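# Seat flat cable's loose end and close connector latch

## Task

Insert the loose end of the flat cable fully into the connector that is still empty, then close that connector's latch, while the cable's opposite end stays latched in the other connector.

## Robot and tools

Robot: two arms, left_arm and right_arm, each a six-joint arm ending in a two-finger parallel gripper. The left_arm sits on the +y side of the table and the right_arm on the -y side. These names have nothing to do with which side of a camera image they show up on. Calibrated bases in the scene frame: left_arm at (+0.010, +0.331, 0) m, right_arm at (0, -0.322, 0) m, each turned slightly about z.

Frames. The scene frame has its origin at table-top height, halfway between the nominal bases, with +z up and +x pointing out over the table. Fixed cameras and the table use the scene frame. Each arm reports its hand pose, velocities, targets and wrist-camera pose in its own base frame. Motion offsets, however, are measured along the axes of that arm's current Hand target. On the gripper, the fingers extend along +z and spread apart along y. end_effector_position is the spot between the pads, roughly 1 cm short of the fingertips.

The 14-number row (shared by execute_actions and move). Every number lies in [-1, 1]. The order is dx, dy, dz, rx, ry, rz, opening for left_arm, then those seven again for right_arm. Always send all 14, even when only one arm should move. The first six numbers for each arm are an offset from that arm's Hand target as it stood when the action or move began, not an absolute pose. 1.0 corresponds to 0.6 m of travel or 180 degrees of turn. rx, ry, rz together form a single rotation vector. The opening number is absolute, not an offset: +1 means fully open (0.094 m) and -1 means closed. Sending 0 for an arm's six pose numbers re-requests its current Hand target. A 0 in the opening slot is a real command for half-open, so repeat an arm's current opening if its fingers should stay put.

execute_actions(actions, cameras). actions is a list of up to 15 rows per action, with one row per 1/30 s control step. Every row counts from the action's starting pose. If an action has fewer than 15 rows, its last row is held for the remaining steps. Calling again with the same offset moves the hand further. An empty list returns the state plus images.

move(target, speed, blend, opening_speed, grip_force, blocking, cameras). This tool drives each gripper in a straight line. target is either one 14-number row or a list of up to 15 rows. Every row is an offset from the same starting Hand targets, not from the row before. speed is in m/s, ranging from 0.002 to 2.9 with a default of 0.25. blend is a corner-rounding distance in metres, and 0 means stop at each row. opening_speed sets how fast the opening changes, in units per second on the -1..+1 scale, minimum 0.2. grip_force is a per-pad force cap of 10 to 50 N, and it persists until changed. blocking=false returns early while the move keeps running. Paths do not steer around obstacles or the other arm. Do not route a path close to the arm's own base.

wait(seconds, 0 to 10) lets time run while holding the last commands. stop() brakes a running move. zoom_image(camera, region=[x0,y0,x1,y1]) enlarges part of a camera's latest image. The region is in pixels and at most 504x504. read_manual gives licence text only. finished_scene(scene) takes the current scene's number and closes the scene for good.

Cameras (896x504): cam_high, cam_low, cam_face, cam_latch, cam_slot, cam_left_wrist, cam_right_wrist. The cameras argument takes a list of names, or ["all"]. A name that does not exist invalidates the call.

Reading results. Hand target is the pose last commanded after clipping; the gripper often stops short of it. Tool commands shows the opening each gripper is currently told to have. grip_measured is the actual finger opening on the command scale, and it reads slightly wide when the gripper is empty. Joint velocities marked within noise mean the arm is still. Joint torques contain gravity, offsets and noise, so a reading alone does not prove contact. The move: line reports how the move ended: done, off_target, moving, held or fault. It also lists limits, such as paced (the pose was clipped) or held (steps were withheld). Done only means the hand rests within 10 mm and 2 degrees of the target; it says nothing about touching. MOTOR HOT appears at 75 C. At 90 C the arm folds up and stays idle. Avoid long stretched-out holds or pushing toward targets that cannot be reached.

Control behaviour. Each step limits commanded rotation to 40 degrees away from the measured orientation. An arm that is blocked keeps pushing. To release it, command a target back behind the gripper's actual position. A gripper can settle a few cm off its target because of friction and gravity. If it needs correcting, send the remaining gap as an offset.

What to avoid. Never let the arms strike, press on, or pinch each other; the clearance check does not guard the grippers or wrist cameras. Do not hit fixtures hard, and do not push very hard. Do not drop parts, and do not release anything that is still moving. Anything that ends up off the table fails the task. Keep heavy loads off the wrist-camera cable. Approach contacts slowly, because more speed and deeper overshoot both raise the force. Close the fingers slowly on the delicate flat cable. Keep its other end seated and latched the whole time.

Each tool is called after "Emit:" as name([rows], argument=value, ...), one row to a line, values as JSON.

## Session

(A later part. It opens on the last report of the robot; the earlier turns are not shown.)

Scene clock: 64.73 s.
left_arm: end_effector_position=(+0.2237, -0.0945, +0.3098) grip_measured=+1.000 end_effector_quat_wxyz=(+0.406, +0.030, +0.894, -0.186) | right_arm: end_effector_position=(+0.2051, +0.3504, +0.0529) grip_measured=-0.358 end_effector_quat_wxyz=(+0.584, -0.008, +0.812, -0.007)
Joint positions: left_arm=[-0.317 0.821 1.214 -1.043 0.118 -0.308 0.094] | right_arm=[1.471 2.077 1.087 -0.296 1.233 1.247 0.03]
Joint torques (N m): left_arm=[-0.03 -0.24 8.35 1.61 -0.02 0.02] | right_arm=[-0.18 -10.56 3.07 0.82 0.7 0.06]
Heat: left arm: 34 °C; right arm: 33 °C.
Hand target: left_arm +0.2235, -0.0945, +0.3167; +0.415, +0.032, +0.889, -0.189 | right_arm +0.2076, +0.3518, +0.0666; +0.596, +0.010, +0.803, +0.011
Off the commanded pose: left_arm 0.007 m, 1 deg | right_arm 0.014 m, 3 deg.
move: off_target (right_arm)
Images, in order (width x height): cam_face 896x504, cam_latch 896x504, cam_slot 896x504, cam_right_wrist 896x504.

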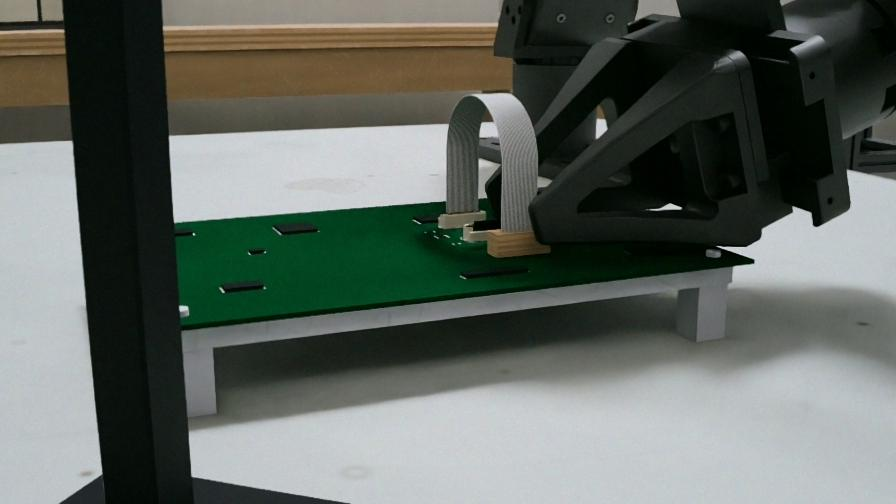

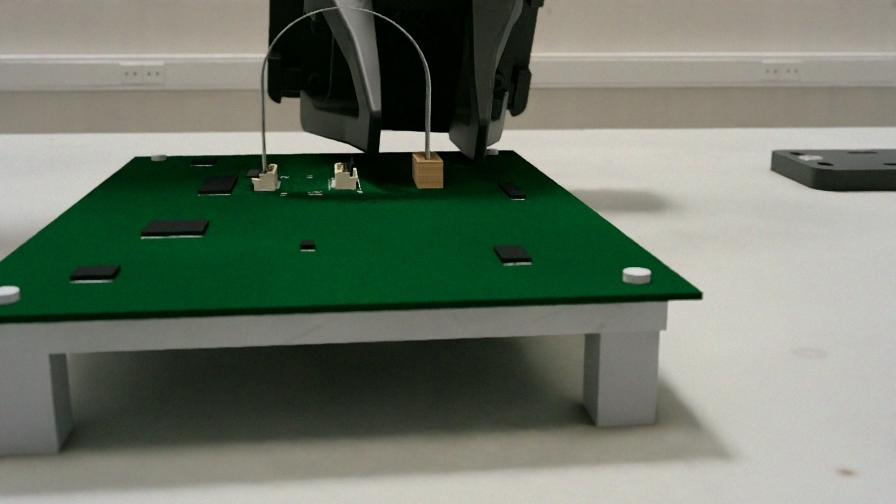

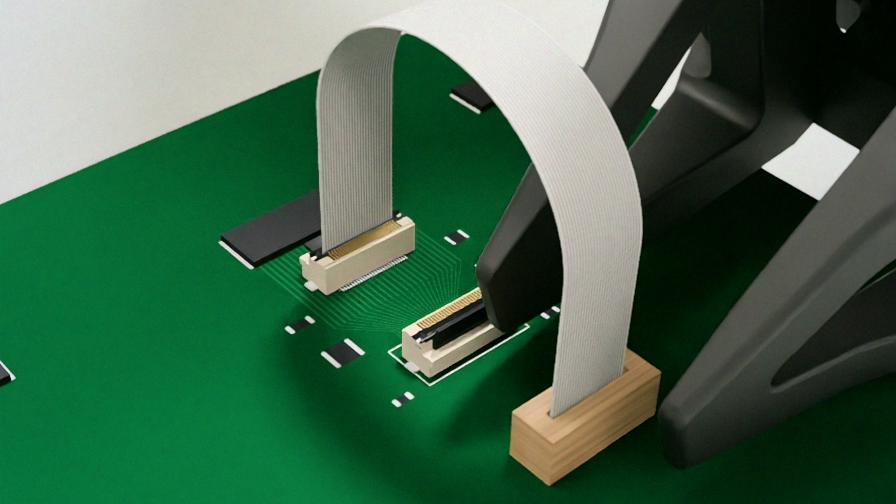

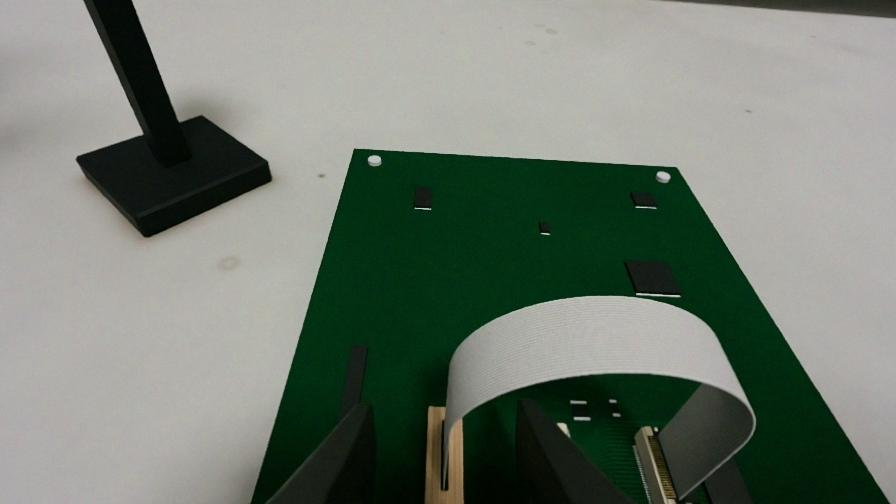

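Emit:
move(target=[0,0,0,0,0,0,1, -0.0165,-0.0013,-0.0032,0,0,0.0167,-0.36], speed=0.08, cameras=["cam_latch", "cam_slot", "cam_face", "cam_right_wrist"])

Scene clock: 70.23 s.
left_arm: end_effector_position=(+0.2237, -0.0945, +0.3098) grip_measured=+1.000 end_effector_quat_wxyz=(+0.406, +0.030, +0.894, -0.186) | right_arm: end_effector_position=(+0.2052, +0.3518, +0.0596) grip_measured=-0.358 end_effector_quat_wxyz=(+0.584, +0.007, +0.812, +0.009)
Joint positions: left_arm=[-0.317 0.821 1.214 -1.043 0.118 -0.308 0.094] | right_arm=[1.471 2.057 1.087 -0.296 1.231 1.272 0.03]
Joint torques (N m): left_arm=[0.05 -0.16 8.14 1.58 -0.02 0.04] | right_arm=[-0.49 -11.26 3.12 0.7 0.7 0.18]
Heat: left arm: 35 °C; right arm: 33 °C.
Hand target: left_arm +0.2235, -0.0945, +0.3167; +0.415, +0.032, +0.889, -0.189 | right_arm +0.2086, +0.3507, +0.0764; +0.595, +0.032, +0.803, +0.027
Off the commanded pose: left_arm 0.007 m, 1 deg | right_arm 0.017 m, 4 deg.
move: off_target (right_arm)
Images, in order (width x height): cam_face 896x504, cam_latch 896x504, cam_slot 896x504, cam_right_wrist 896x504.

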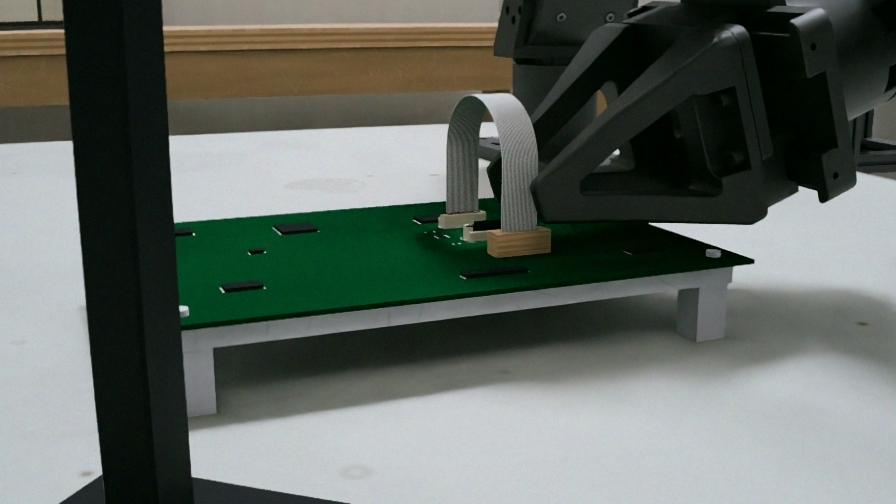

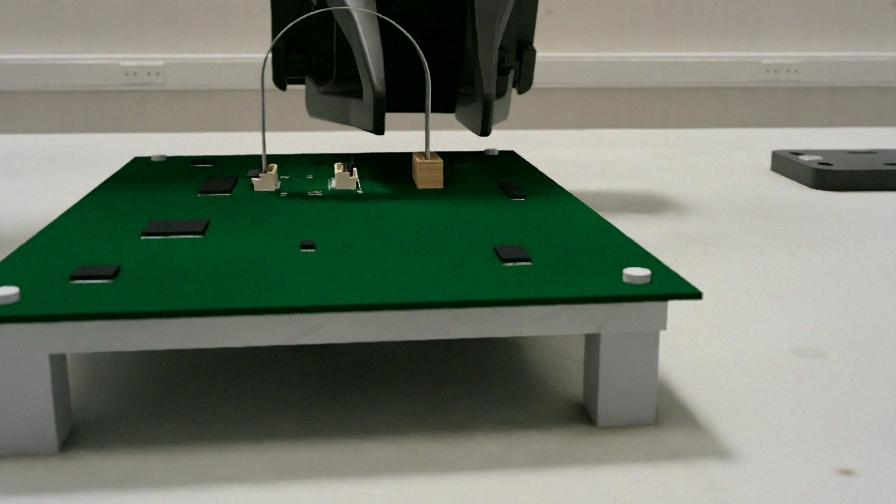

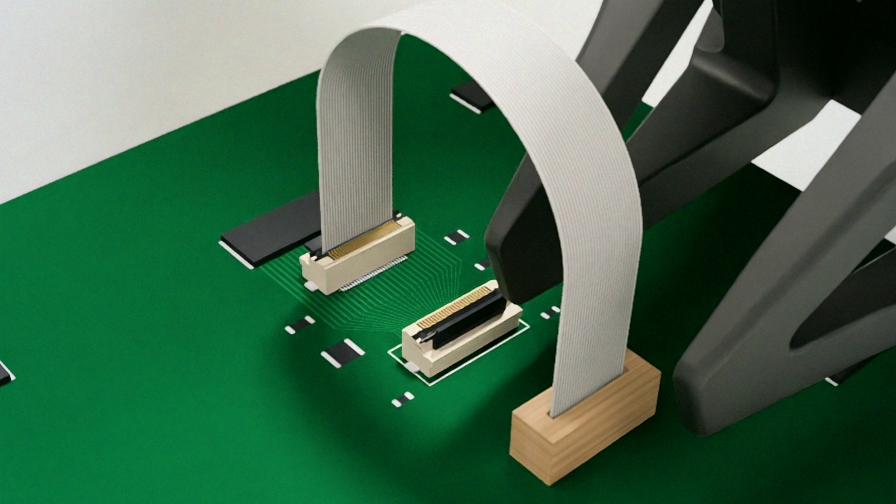

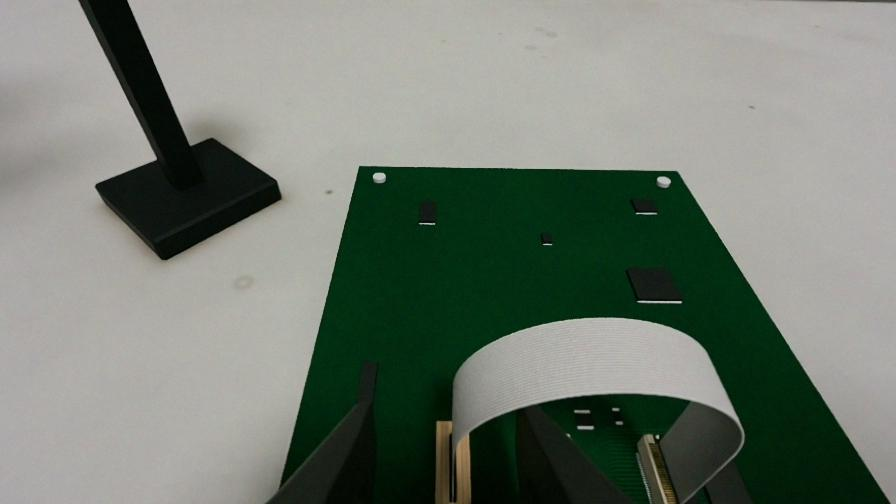

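Emit:
move([
  [0,0,0,0,0,0,1, 0,-0.0035,0.005,0,0,0,-0.36],
  [0,0,0,0,0,0,1, 0,-0.0035,0.005,0,0,0,-1],
], speed=0.05, grip_force=[50, 15], cameras=["cam_latch", "cam_slot", "cam_face", "cam_right_wrist"])

Scene clock: 76.67 s.
left_arm: end_effector_position=(+0.2237, -0.0945, +0.3098) grip_measured=+1.000 end_effector_quat_wxyz=(+0.406, +0.030, +0.894, -0.186) | right_arm: end_effector_position=(+0.2074, +0.3495, +0.0566) grip_measured=-0.983 end_effector_quat_wxyz=(+0.583, +0.009, +0.812, +0.009)
Joint positions: left_arm=[-0.317 0.821 1.214 -1.043 0.118 -0.308 0.094] | right_arm=[1.464 2.057 1.071 -0.266 1.227 1.26 0.001]
Joint torques (N m): left_arm=[0.16 -0.27 8.27 1.58 -0.05 0.03] | right_arm=[-0.61 -11.64 3.04 0.76 0.71 0.04]
Heat: left arm: 35 °C; right arm: 35 °C.
Hand target: left_arm +0.2235, -0.0945, +0.3167; +0.415, +0.032, +0.889, -0.189 | right_arm +0.2114, +0.3486, +0.0754; +0.595, +0.032, +0.803, +0.027
Off the commanded pose: left_arm 0.007 m, 1 deg | right_arm 0.019 m, 4 deg.
grip_force (N): 50, 15
move: off_target (right_arm); target 2's new opening was sent with right_arm's hand 0.020 m and 4 deg from that target
Images, in order (width x height): cam_face 896x504, cam_latch 896x504, cam_slot 896x504, cam_right_wrist 896x504.

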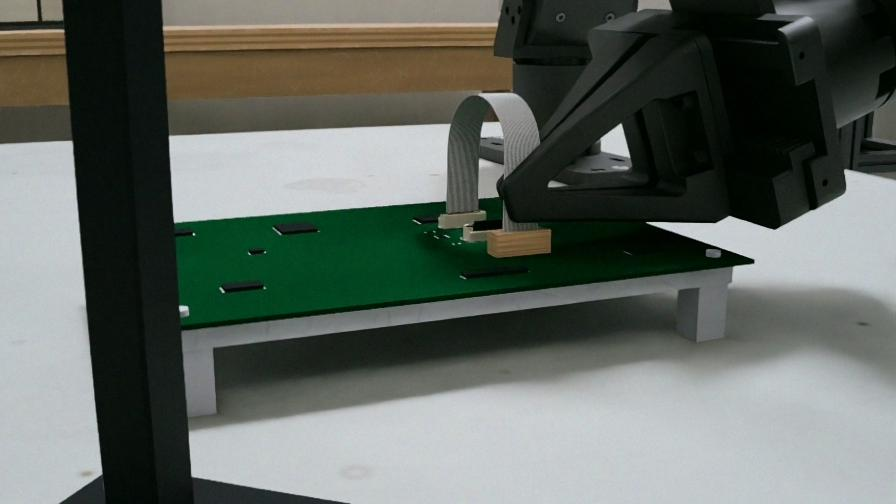

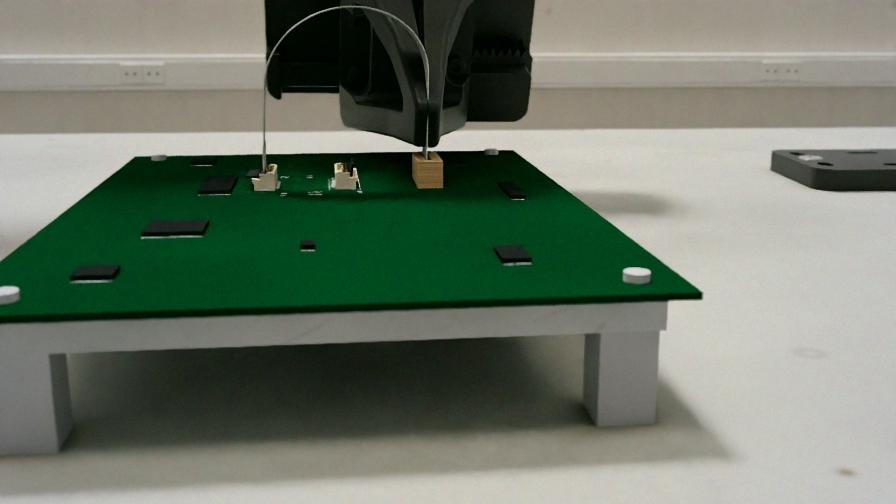

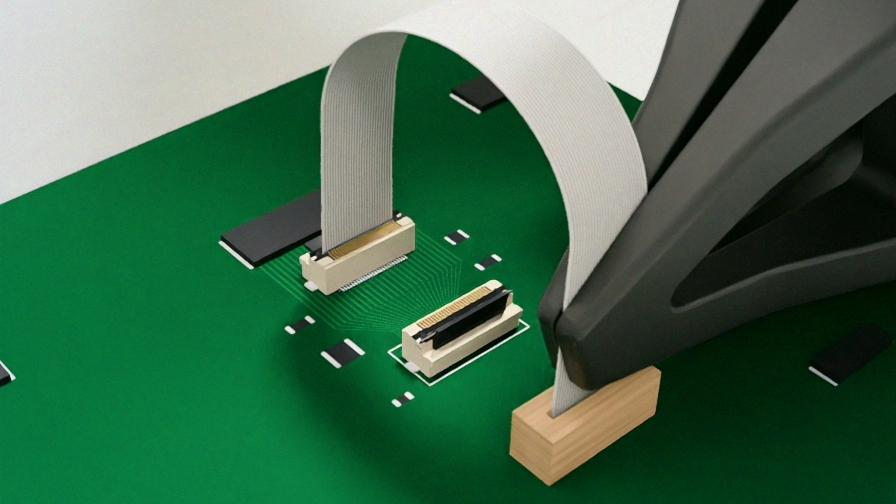

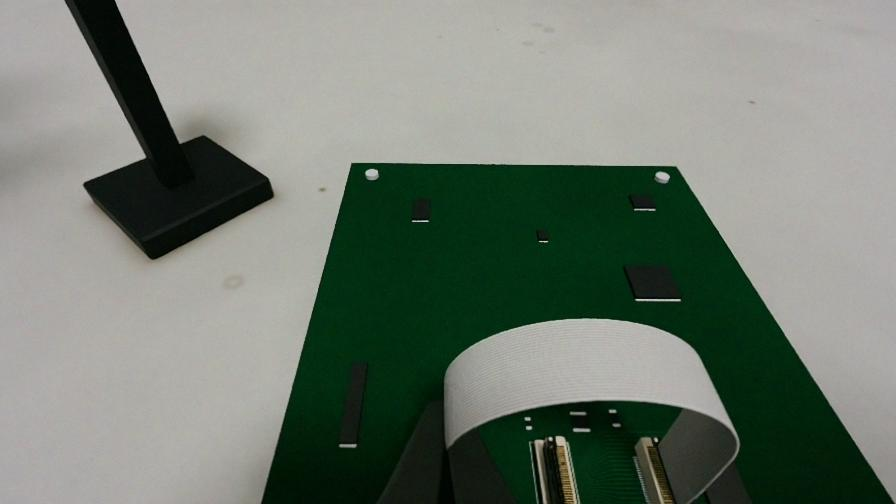

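Emit:
move(target=[0,0,0,0,0,0,1, -0.0127,0.0011,-0.0039,0,0,0,-1], speed=0.04, cameras=["cam_latch", "cam_slot"])

Scene clock: 79.57 s.
left_arm: end_effector_position=(+0.2237, -0.0945, +0.3098) grip_measured=+1.000 end_effector_quat_wxyz=(+0.406, +0.030, +0.894, -0.186) | right_arm: end_effector_position=(+0.2075, +0.3509, +0.0648) grip_measured=-0.983 end_effector_quat_wxyz=(+0.583, +0.014, +0.812, +0.018)
Joint positions: left_arm=[-0.317 0.821 1.214 -1.043 0.118 -0.308 0.094] | right_arm=[1.464 2.033 1.071 -0.267 1.226 1.256 0.001]
Joint torques (N m): left_arm=[0.03 -0.13 8.29 1.6 -0.01 0.02] | right_arm=[-0.61 -11.29 3.74 0.57 0.71 0.07]
Heat: left arm: 35 °C; right arm: 35 °C.
Hand target: left_arm +0.2235, -0.0945, +0.3167; +0.415, +0.032, +0.889, -0.189 | right_arm +0.2114, +0.3486, +0.0834; +0.595, +0.032, +0.803, +0.027
Off the commanded pose: left_arm 0.007 m, 1 deg | right_arm 0.019 m, 3 deg.
grip_force (N): 50, 15
move: off_target (right_arm)
Images, in order (width x height): cam_latch 896x504, cam_slot 896x504.

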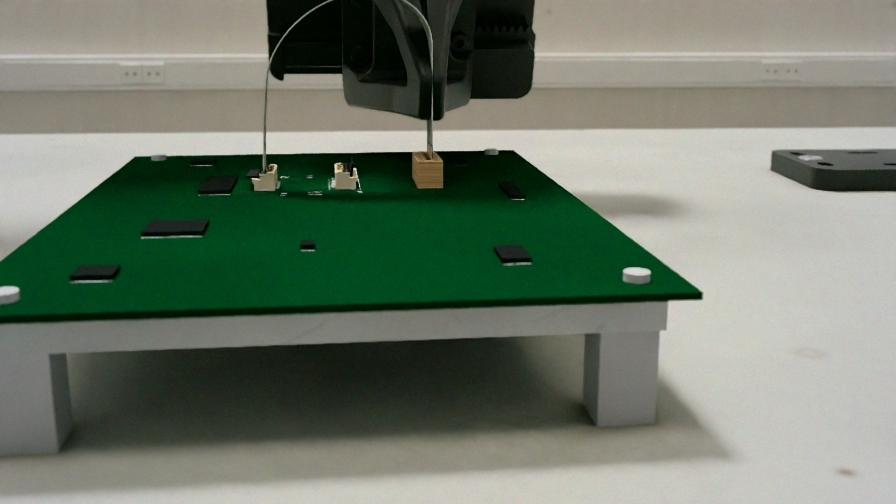

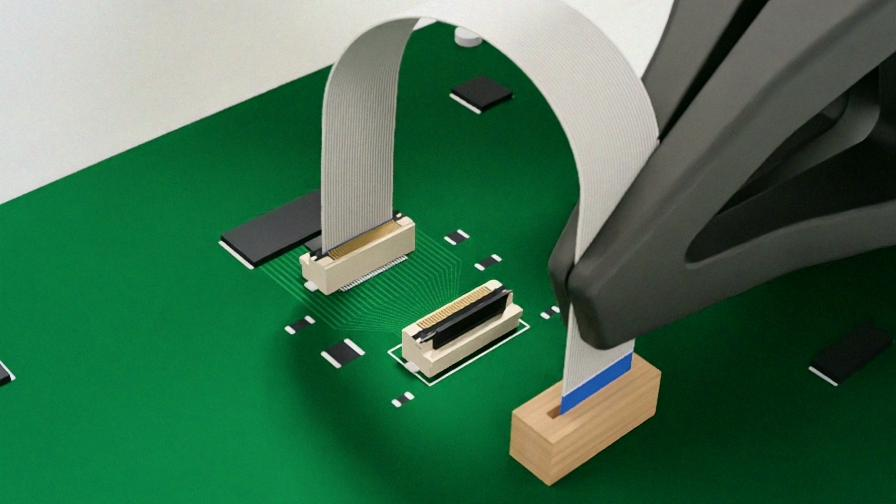

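Emit:
move(target=[0,0,0,0,0,0,1, -0.0159,0.0014,-0.0049,0,0,0,-1], speed=0.05, cameras=["cam_latch", "cam_slot", "cam_right_wrist"])

Scene clock: 81.67 s.
left_arm: end_effector_position=(+0.2237, -0.0945, +0.3098) grip_measured=+1.000 end_effector_quat_wxyz=(+0.406, +0.030, +0.894, -0.186) | right_arm: end_effector_position=(+0.2071, +0.3476, +0.0722) grip_measured=-0.983 end_effector_quat_wxyz=(+0.583, +0.010, +0.812, +0.013)
Joint positions: left_arm=[-0.317 0.821 1.214 -1.043 0.118 -0.308 0.094] | right_arm=[1.464 2.007 1.071 -0.304 1.226 1.255 0.001]
Joint torques (N m): left_arm=[0.08 -0.34 8.28 1.58 0.01 0.03] | right_arm=[-0.58 -11.11 4.85 0.55 0.71 0.06]
Heat: left arm: 35 °C; right arm: 36 °C.
Hand target: left_arm +0.2235, -0.0945, +0.3167; +0.415, +0.032, +0.889, -0.189 | right_arm +0.2114, +0.3487, +0.0935; +0.595, +0.031, +0.803, +0.027
Off the commanded pose: left_arm 0.007 m, 1 deg | right_arm 0.022 m, 3 deg.
grip_force (N): 50, 15
move: off_target (right_arm)
Images, in order (width x height): cam_latch 896x504, cam_slot 896x504, cam_right_wrist 896x504.

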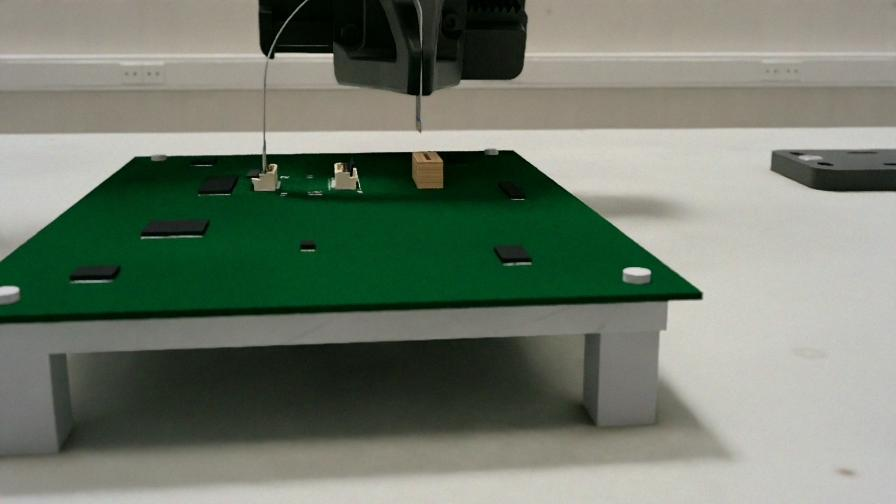

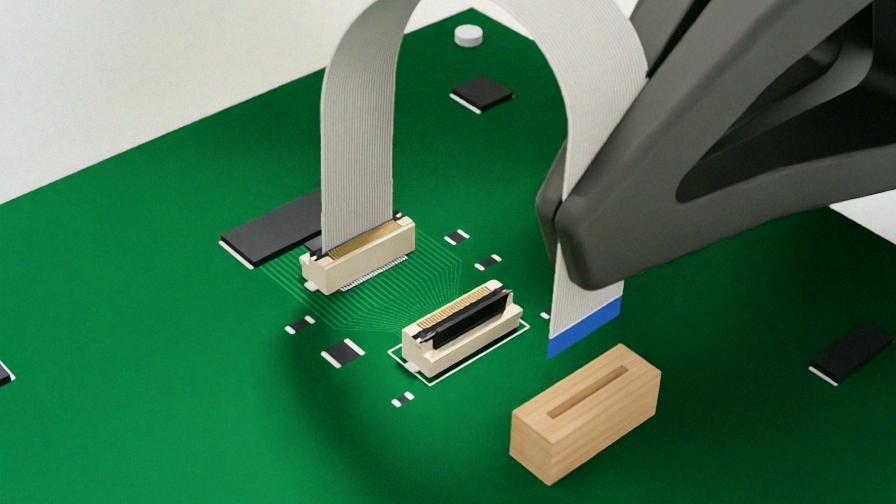

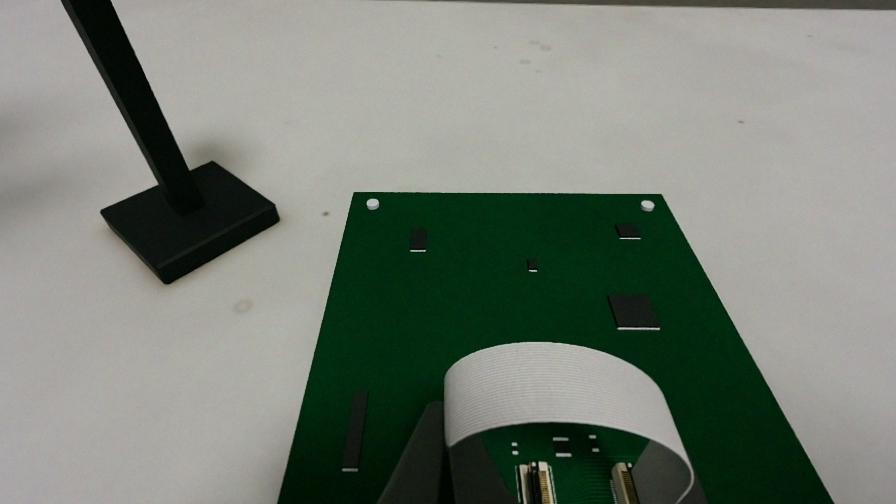

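Emit:
zoom_image(camera="cam_slot", region=[380, 180, 680, 390])

Emit:
zoom_image(camera="cam_latch", region=[230, 0, 470, 210])

Scaled by 1.680 from the camera's 896x504 image, which has a finer 1280x720 frame.

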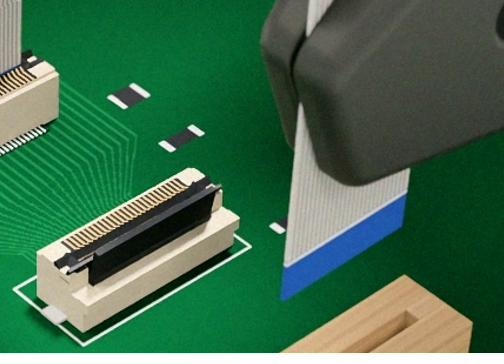

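Scaled by 2.100 from the camera's 896x504 image, which has a finer 1280x720 frame.

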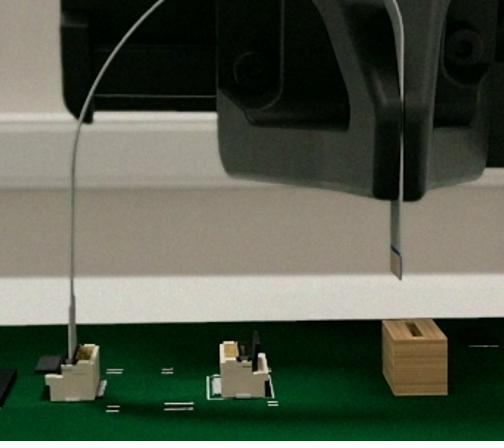

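Emit:
move(target=[0,0,0,0,0,0,1, -0.0032,-0.0385,-0.0002,0,0,0,-1], speed=0.06, cameras=["cam_latch", "cam_slot", "cam_face", "cam_right_wrist"])

Emit:
zoom_image(camera="cam_slot", region=[360, 180, 580, 390])

Emit:
zoom_image(camera="cam_latch", region=[230, 0, 470, 210])

Scene clock: 88.27 s.
left_arm: end_effector_position=(+0.2237, -0.0945, +0.3098) grip_measured=+1.000 end_effector_quat_wxyz=(+0.406, +0.030, +0.894, -0.186) | right_arm: end_effector_position=(+0.2073, +0.3258, +0.0770) grip_measured=-0.983 end_effector_quat_wxyz=(+0.583, +0.007, +0.812, +0.007)
Joint positions: left_arm=[-0.317 0.821 1.214 -1.043 0.118 -0.308 0.094] | right_arm=[1.456 1.932 0.982 -0.288 1.225 1.24 0.001]
Joint torques (N m): left_arm=[0.16 -0.28 8.44 1.59 0 0.02] | right_arm=[-0.62 -10.4 3.26 0.85 0.69 0.06]
Heat: left arm: 35 °C; right arm: 36 °C.
Hand target: left_arm +0.2235, -0.0945, +0.3167; +0.415, +0.032, +0.889, -0.189 | right_arm +0.2113, +0.3255, +0.0934; +0.595, +0.031, +0.802, +0.027
Off the commanded pose: left_arm 0.007 m, 1 deg | right_arm 0.017 m, 4 deg.
grip_force (N): 50, 15
move: off_target (right_arm)
Images, in order (width x height): cam_face 896x504, cam_latch 896x504, cam_slot 896x504, cam_right_wrist 896x504.

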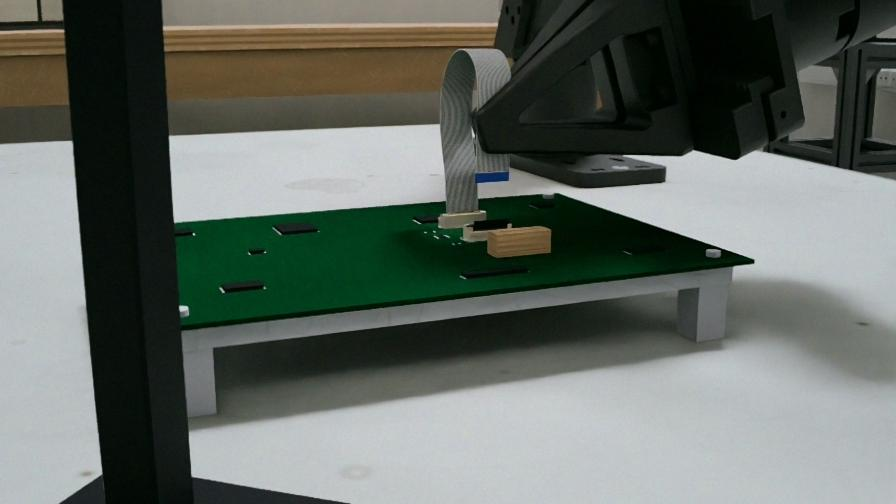

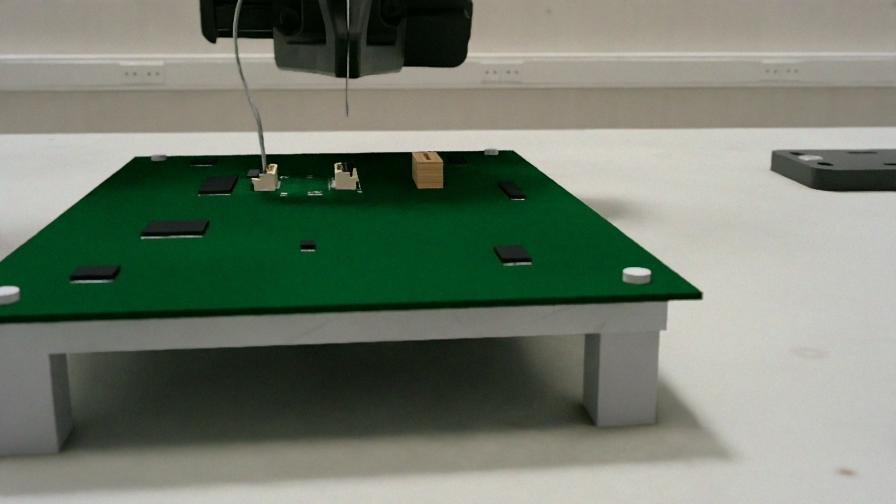

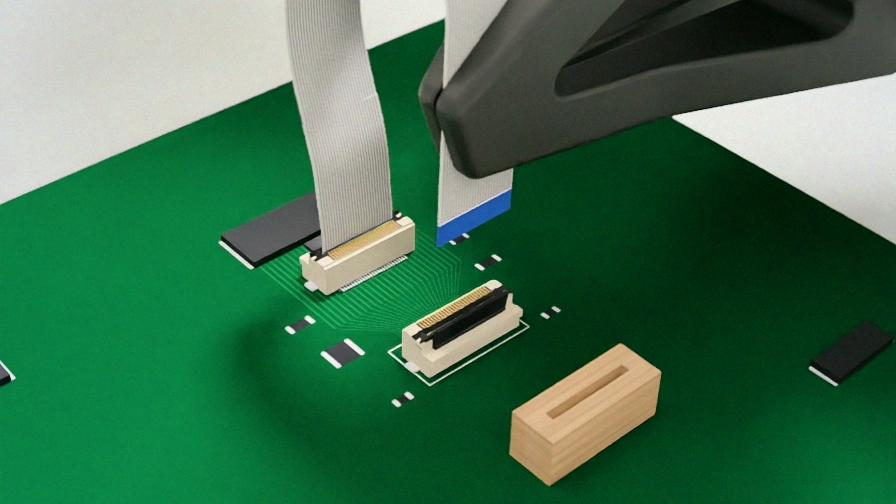

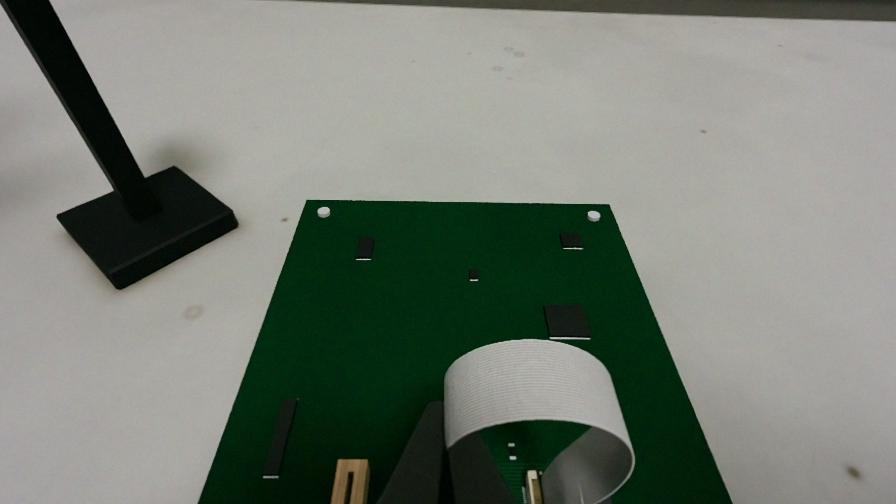

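Scaled by 2.291 from the camera's 896x504 image, which has a finer 1280x720 frame.

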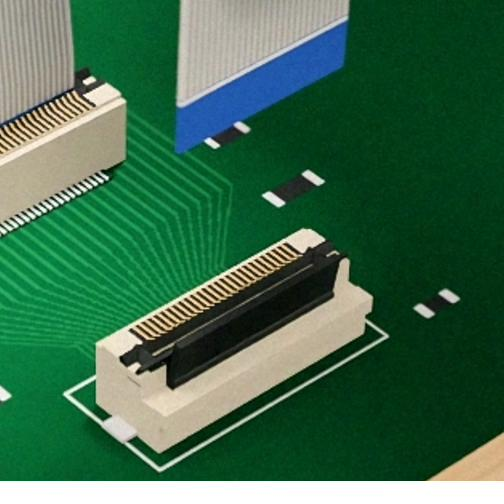

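Scaled by 2.100 from the camera's 896x504 image, which has a finer 1280x720 frame.

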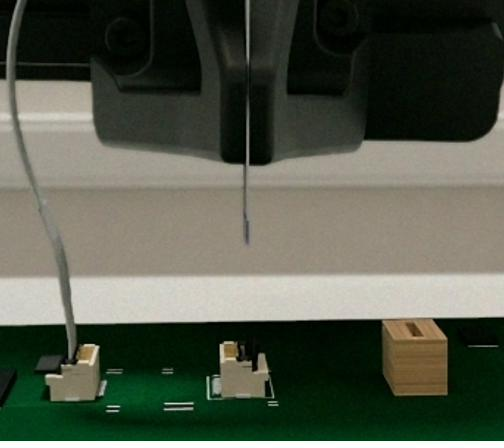

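Emit:
move(target=[0,0,0,0,0,0,1, 0.0132,-0.0012,0.0082,0,0,0,-1], speed=0.05, cameras=["cam_latch", "cam_slot", "cam_face"])

Emit:
zoom_image(camera="cam_slot", region=[360, 180, 580, 390])

Emit:
zoom_image(camera="cam_latch", region=[230, 60, 430, 210])

Emit:
zoom_image(camera="cam_face", region=[410, 90, 590, 270])

Scene clock: 98.47 s.
left_arm: end_effector_position=(+0.2237, -0.0945, +0.3098) grip_measured=+1.000 end_effector_quat_wxyz=(+0.406, +0.030, +0.894, -0.186) | right_arm: end_effector_position=(+0.2093, +0.3269, +0.0748) grip_measured=-0.983 end_effector_quat_wxyz=(+0.583, +0.013, +0.812, +0.016)
Joint positions: left_arm=[-0.317 0.821 1.214 -1.043 0.118 -0.308 0.094] | right_arm=[1.45 1.932 0.964 -0.228 1.222 1.218 0.001]
Joint torques (N m): left_arm=[0.1 -0.34 8.35 1.59 0 0.03] | right_arm=[-0.72 -8.72 3.23 0.94 0.7 0.04]
Heat: left arm: 35 °C; right arm: 36 °C.
Hand target: left_arm +0.2235, -0.0945, +0.3167; +0.415, +0.032, +0.889, -0.189 | right_arm +0.2137, +0.3254, +0.0844; +0.595, +0.031, +0.803, +0.027
Off the commanded pose: left_arm 0.007 m, 1 deg | right_arm 0.011 m, 3 deg.
grip_force (N): 50, 15
move: off_target (right_arm)
Images, in order (width x height): cam_face 896x504, cam_latch 896x504, cam_slot 896x504.

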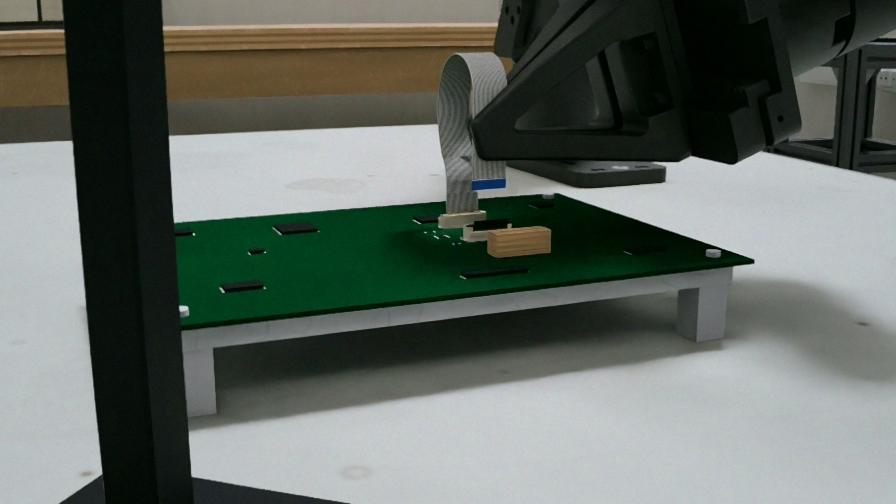

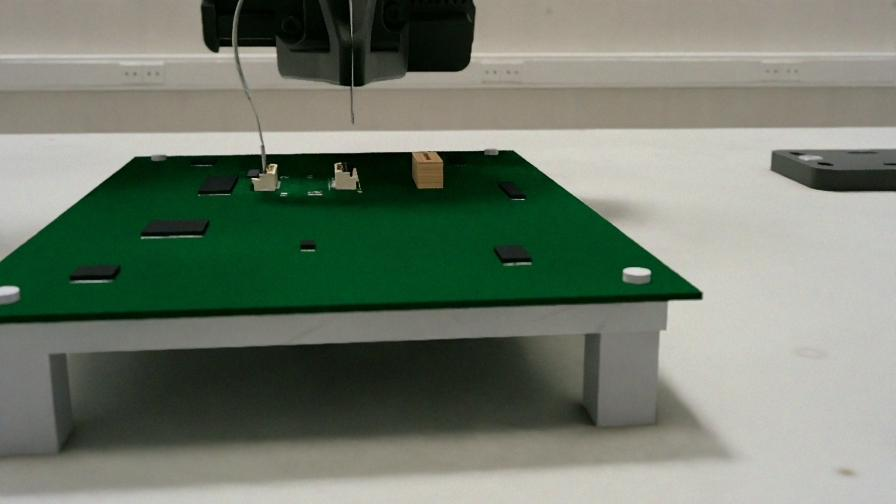

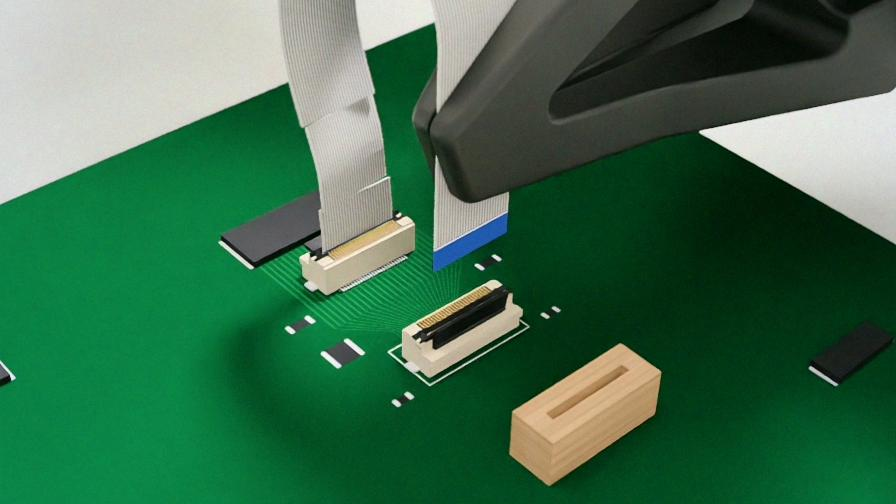

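Scaled by 2.291 from the camera's 896x504 image, which has a finer 1280x720 frame.

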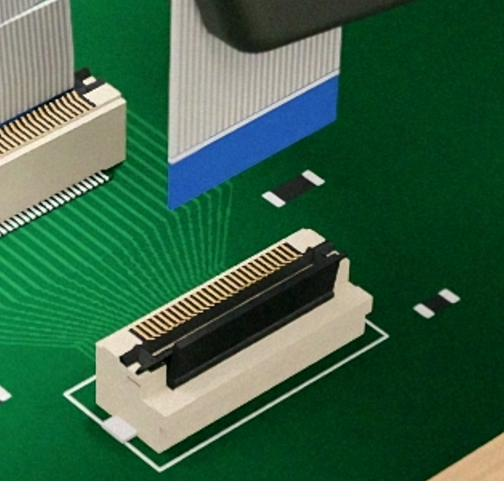

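Scaled by 2.520 from the camera's 896x504 image, which has a finer 1280x720 frame.

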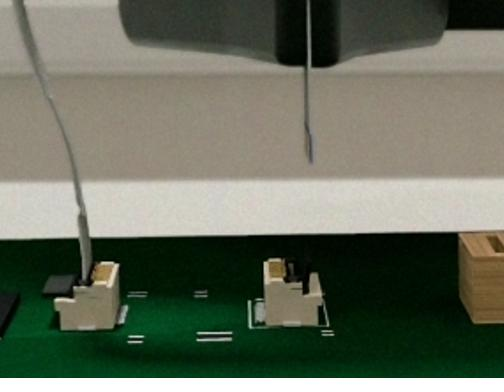

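Scaled by 2.800 from the camera's 896x504 image, which has a finer 1280x720 frame.

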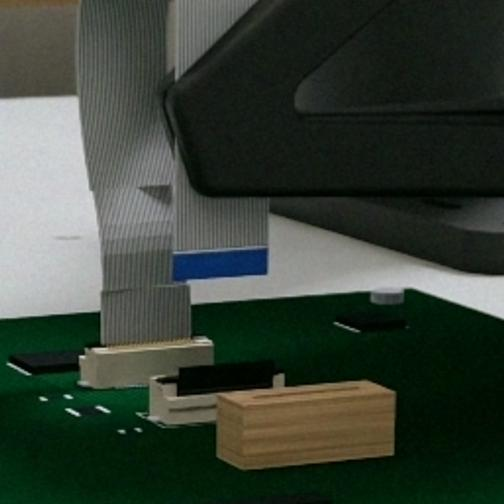

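Emit:
move(target=[0,0,0,0,0,0,1, 0.0077,-0.004,0.0022,0,0,0,-1], speed=0.05, cameras=["cam_latch", "cam_slot", "cam_face"])

Emit:
zoom_image(camera="cam_slot", region=[360, 180, 580, 390])

Emit:
zoom_image(camera="cam_latch", region=[240, 100, 380, 205])

Emit:
zoom_image(camera="cam_face", region=[410, 90, 590, 270])

Scene clock: 104.47 s.
left_arm: end_effector_position=(+0.2237, -0.0945, +0.3098) grip_measured=+1.000 end_effector_quat_wxyz=(+0.406, +0.030, +0.894, -0.186) | right_arm: end_effector_position=(+0.2091, +0.3254, +0.0722) grip_measured=-0.983 end_effector_quat_wxyz=(+0.584, +0.014, +0.812, +0.019)
Joint positions: left_arm=[-0.317 0.821 1.214 -1.043 0.118 -0.308 0.094] | right_arm=[1.45 1.932 0.947 -0.202 1.221 1.215 0.001]
Joint torques (N m): left_arm=[0.09 -0.16 8.25 1.58 0 0.03] | right_arm=[-0.75 -8.13 3.21 0.93 0.69 0.05]
Heat: left arm: 36 °C; right arm: 36 °C.
Hand target: left_arm +0.2235, -0.0945, +0.3167; +0.415, +0.032, +0.889, -0.189 | right_arm +0.2136, +0.3235, +0.0794; +0.595, +0.031, +0.803, +0.027
Off the commanded pose: left_arm 0.007 m, 1 deg | right_arm 0.009 m, 3 deg.
grip_force (N): 50, 15
move: off_target (right_arm)
Images, in order (width x height): cam_face 896x504, cam_latch 896x504, cam_slot 896x504.

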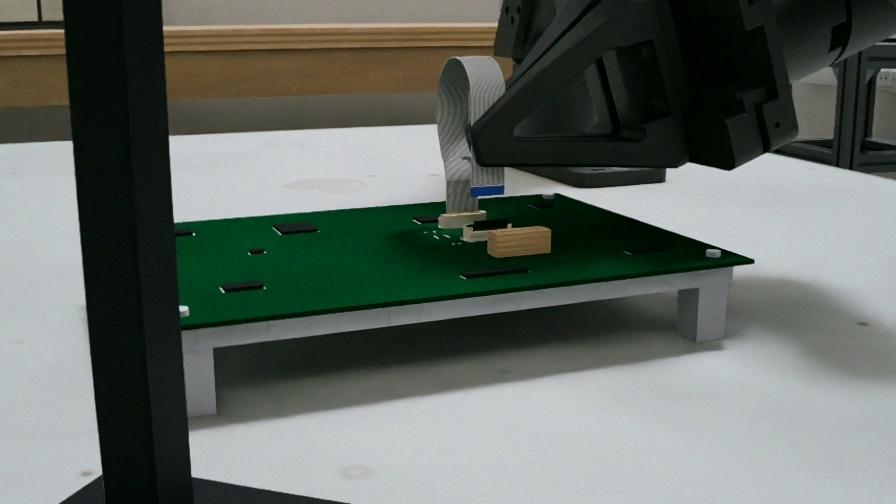

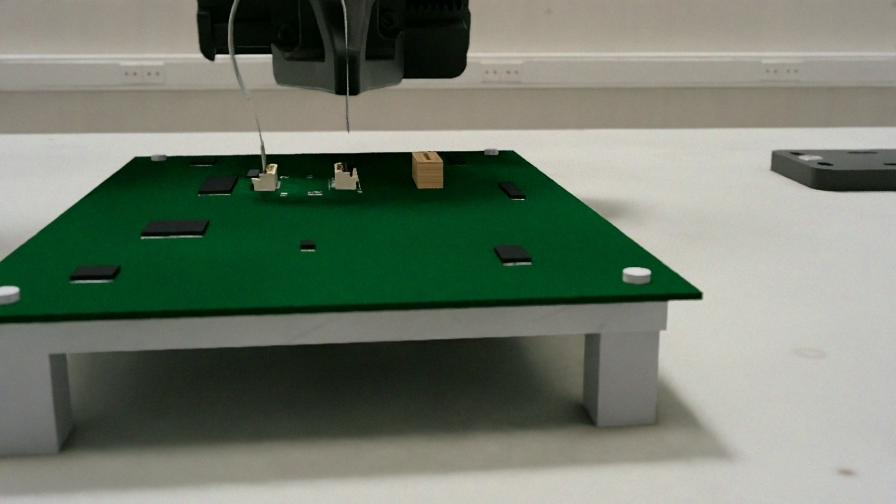

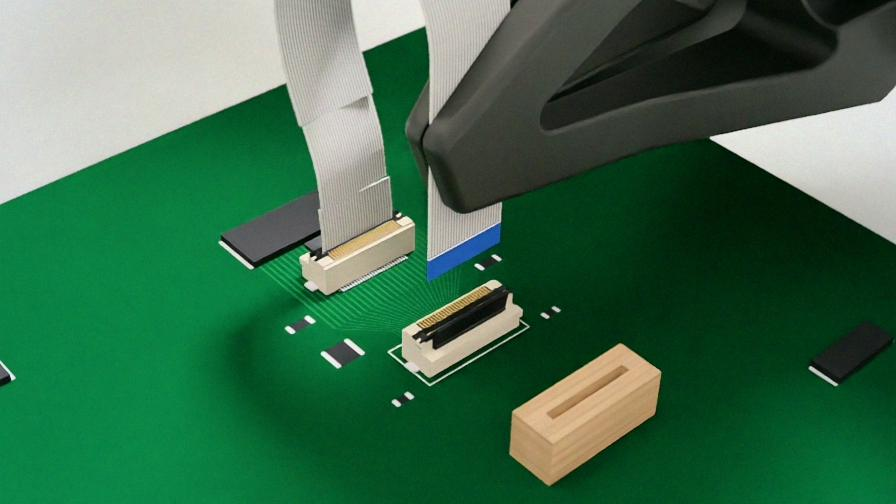

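Scaled by 2.291 from the camera's 896x504 image, which has a finer 1280x720 frame.

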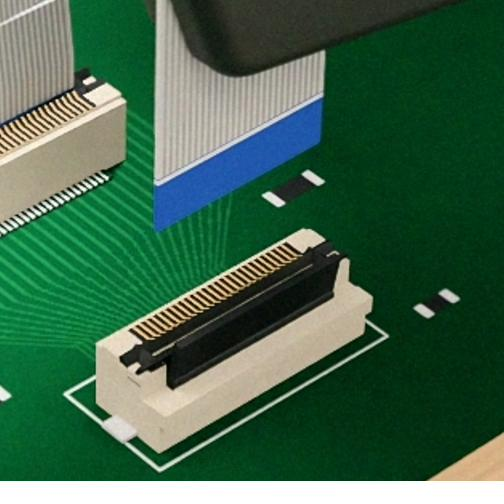

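Scaled by 3.600 from the camera's 896x504 image, which has a finer 1280x720 frame.

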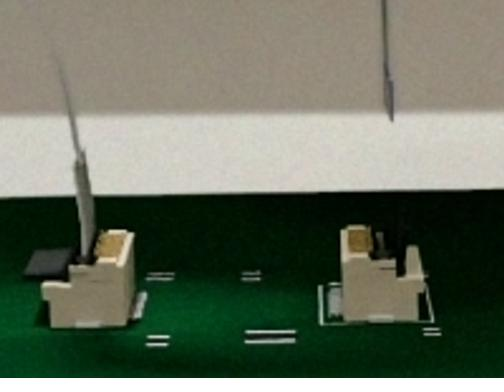

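Scaled by 2.800 from the camera's 896x504 image, which has a finer 1280x720 frame.

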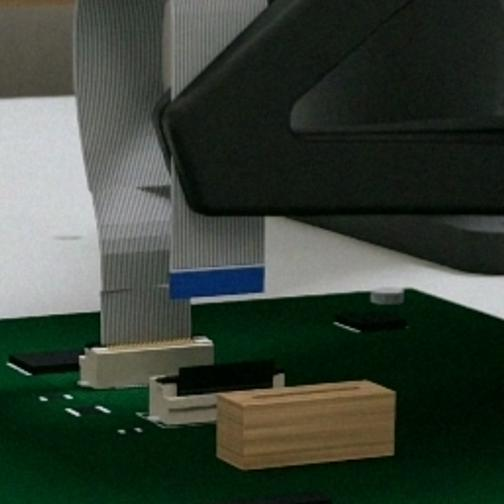

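Emit:
zoom_image(camera="cam_face", region=[430, 170, 530, 260])

Emit:
zoom_image(camera="cam_slot", region=[390, 210, 540, 390])

Scaled by 5.040 from the camera's 896x504 image, which has a finer 1280x720 frame.

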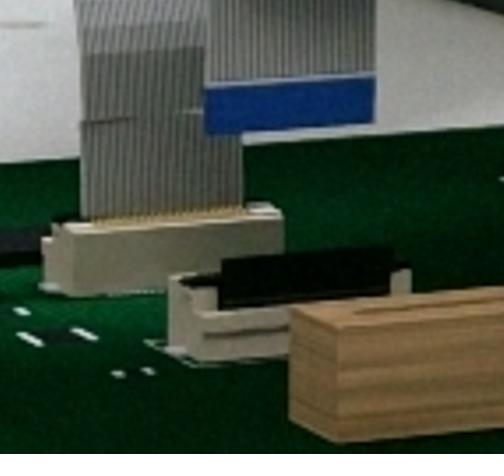

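Scaled by 2.800 from the camera's 896x504 image, which has a finer 1280x720 frame.

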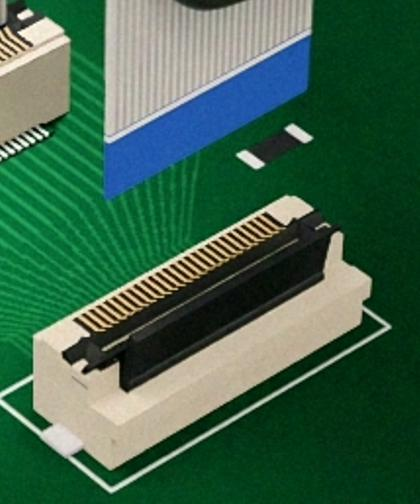

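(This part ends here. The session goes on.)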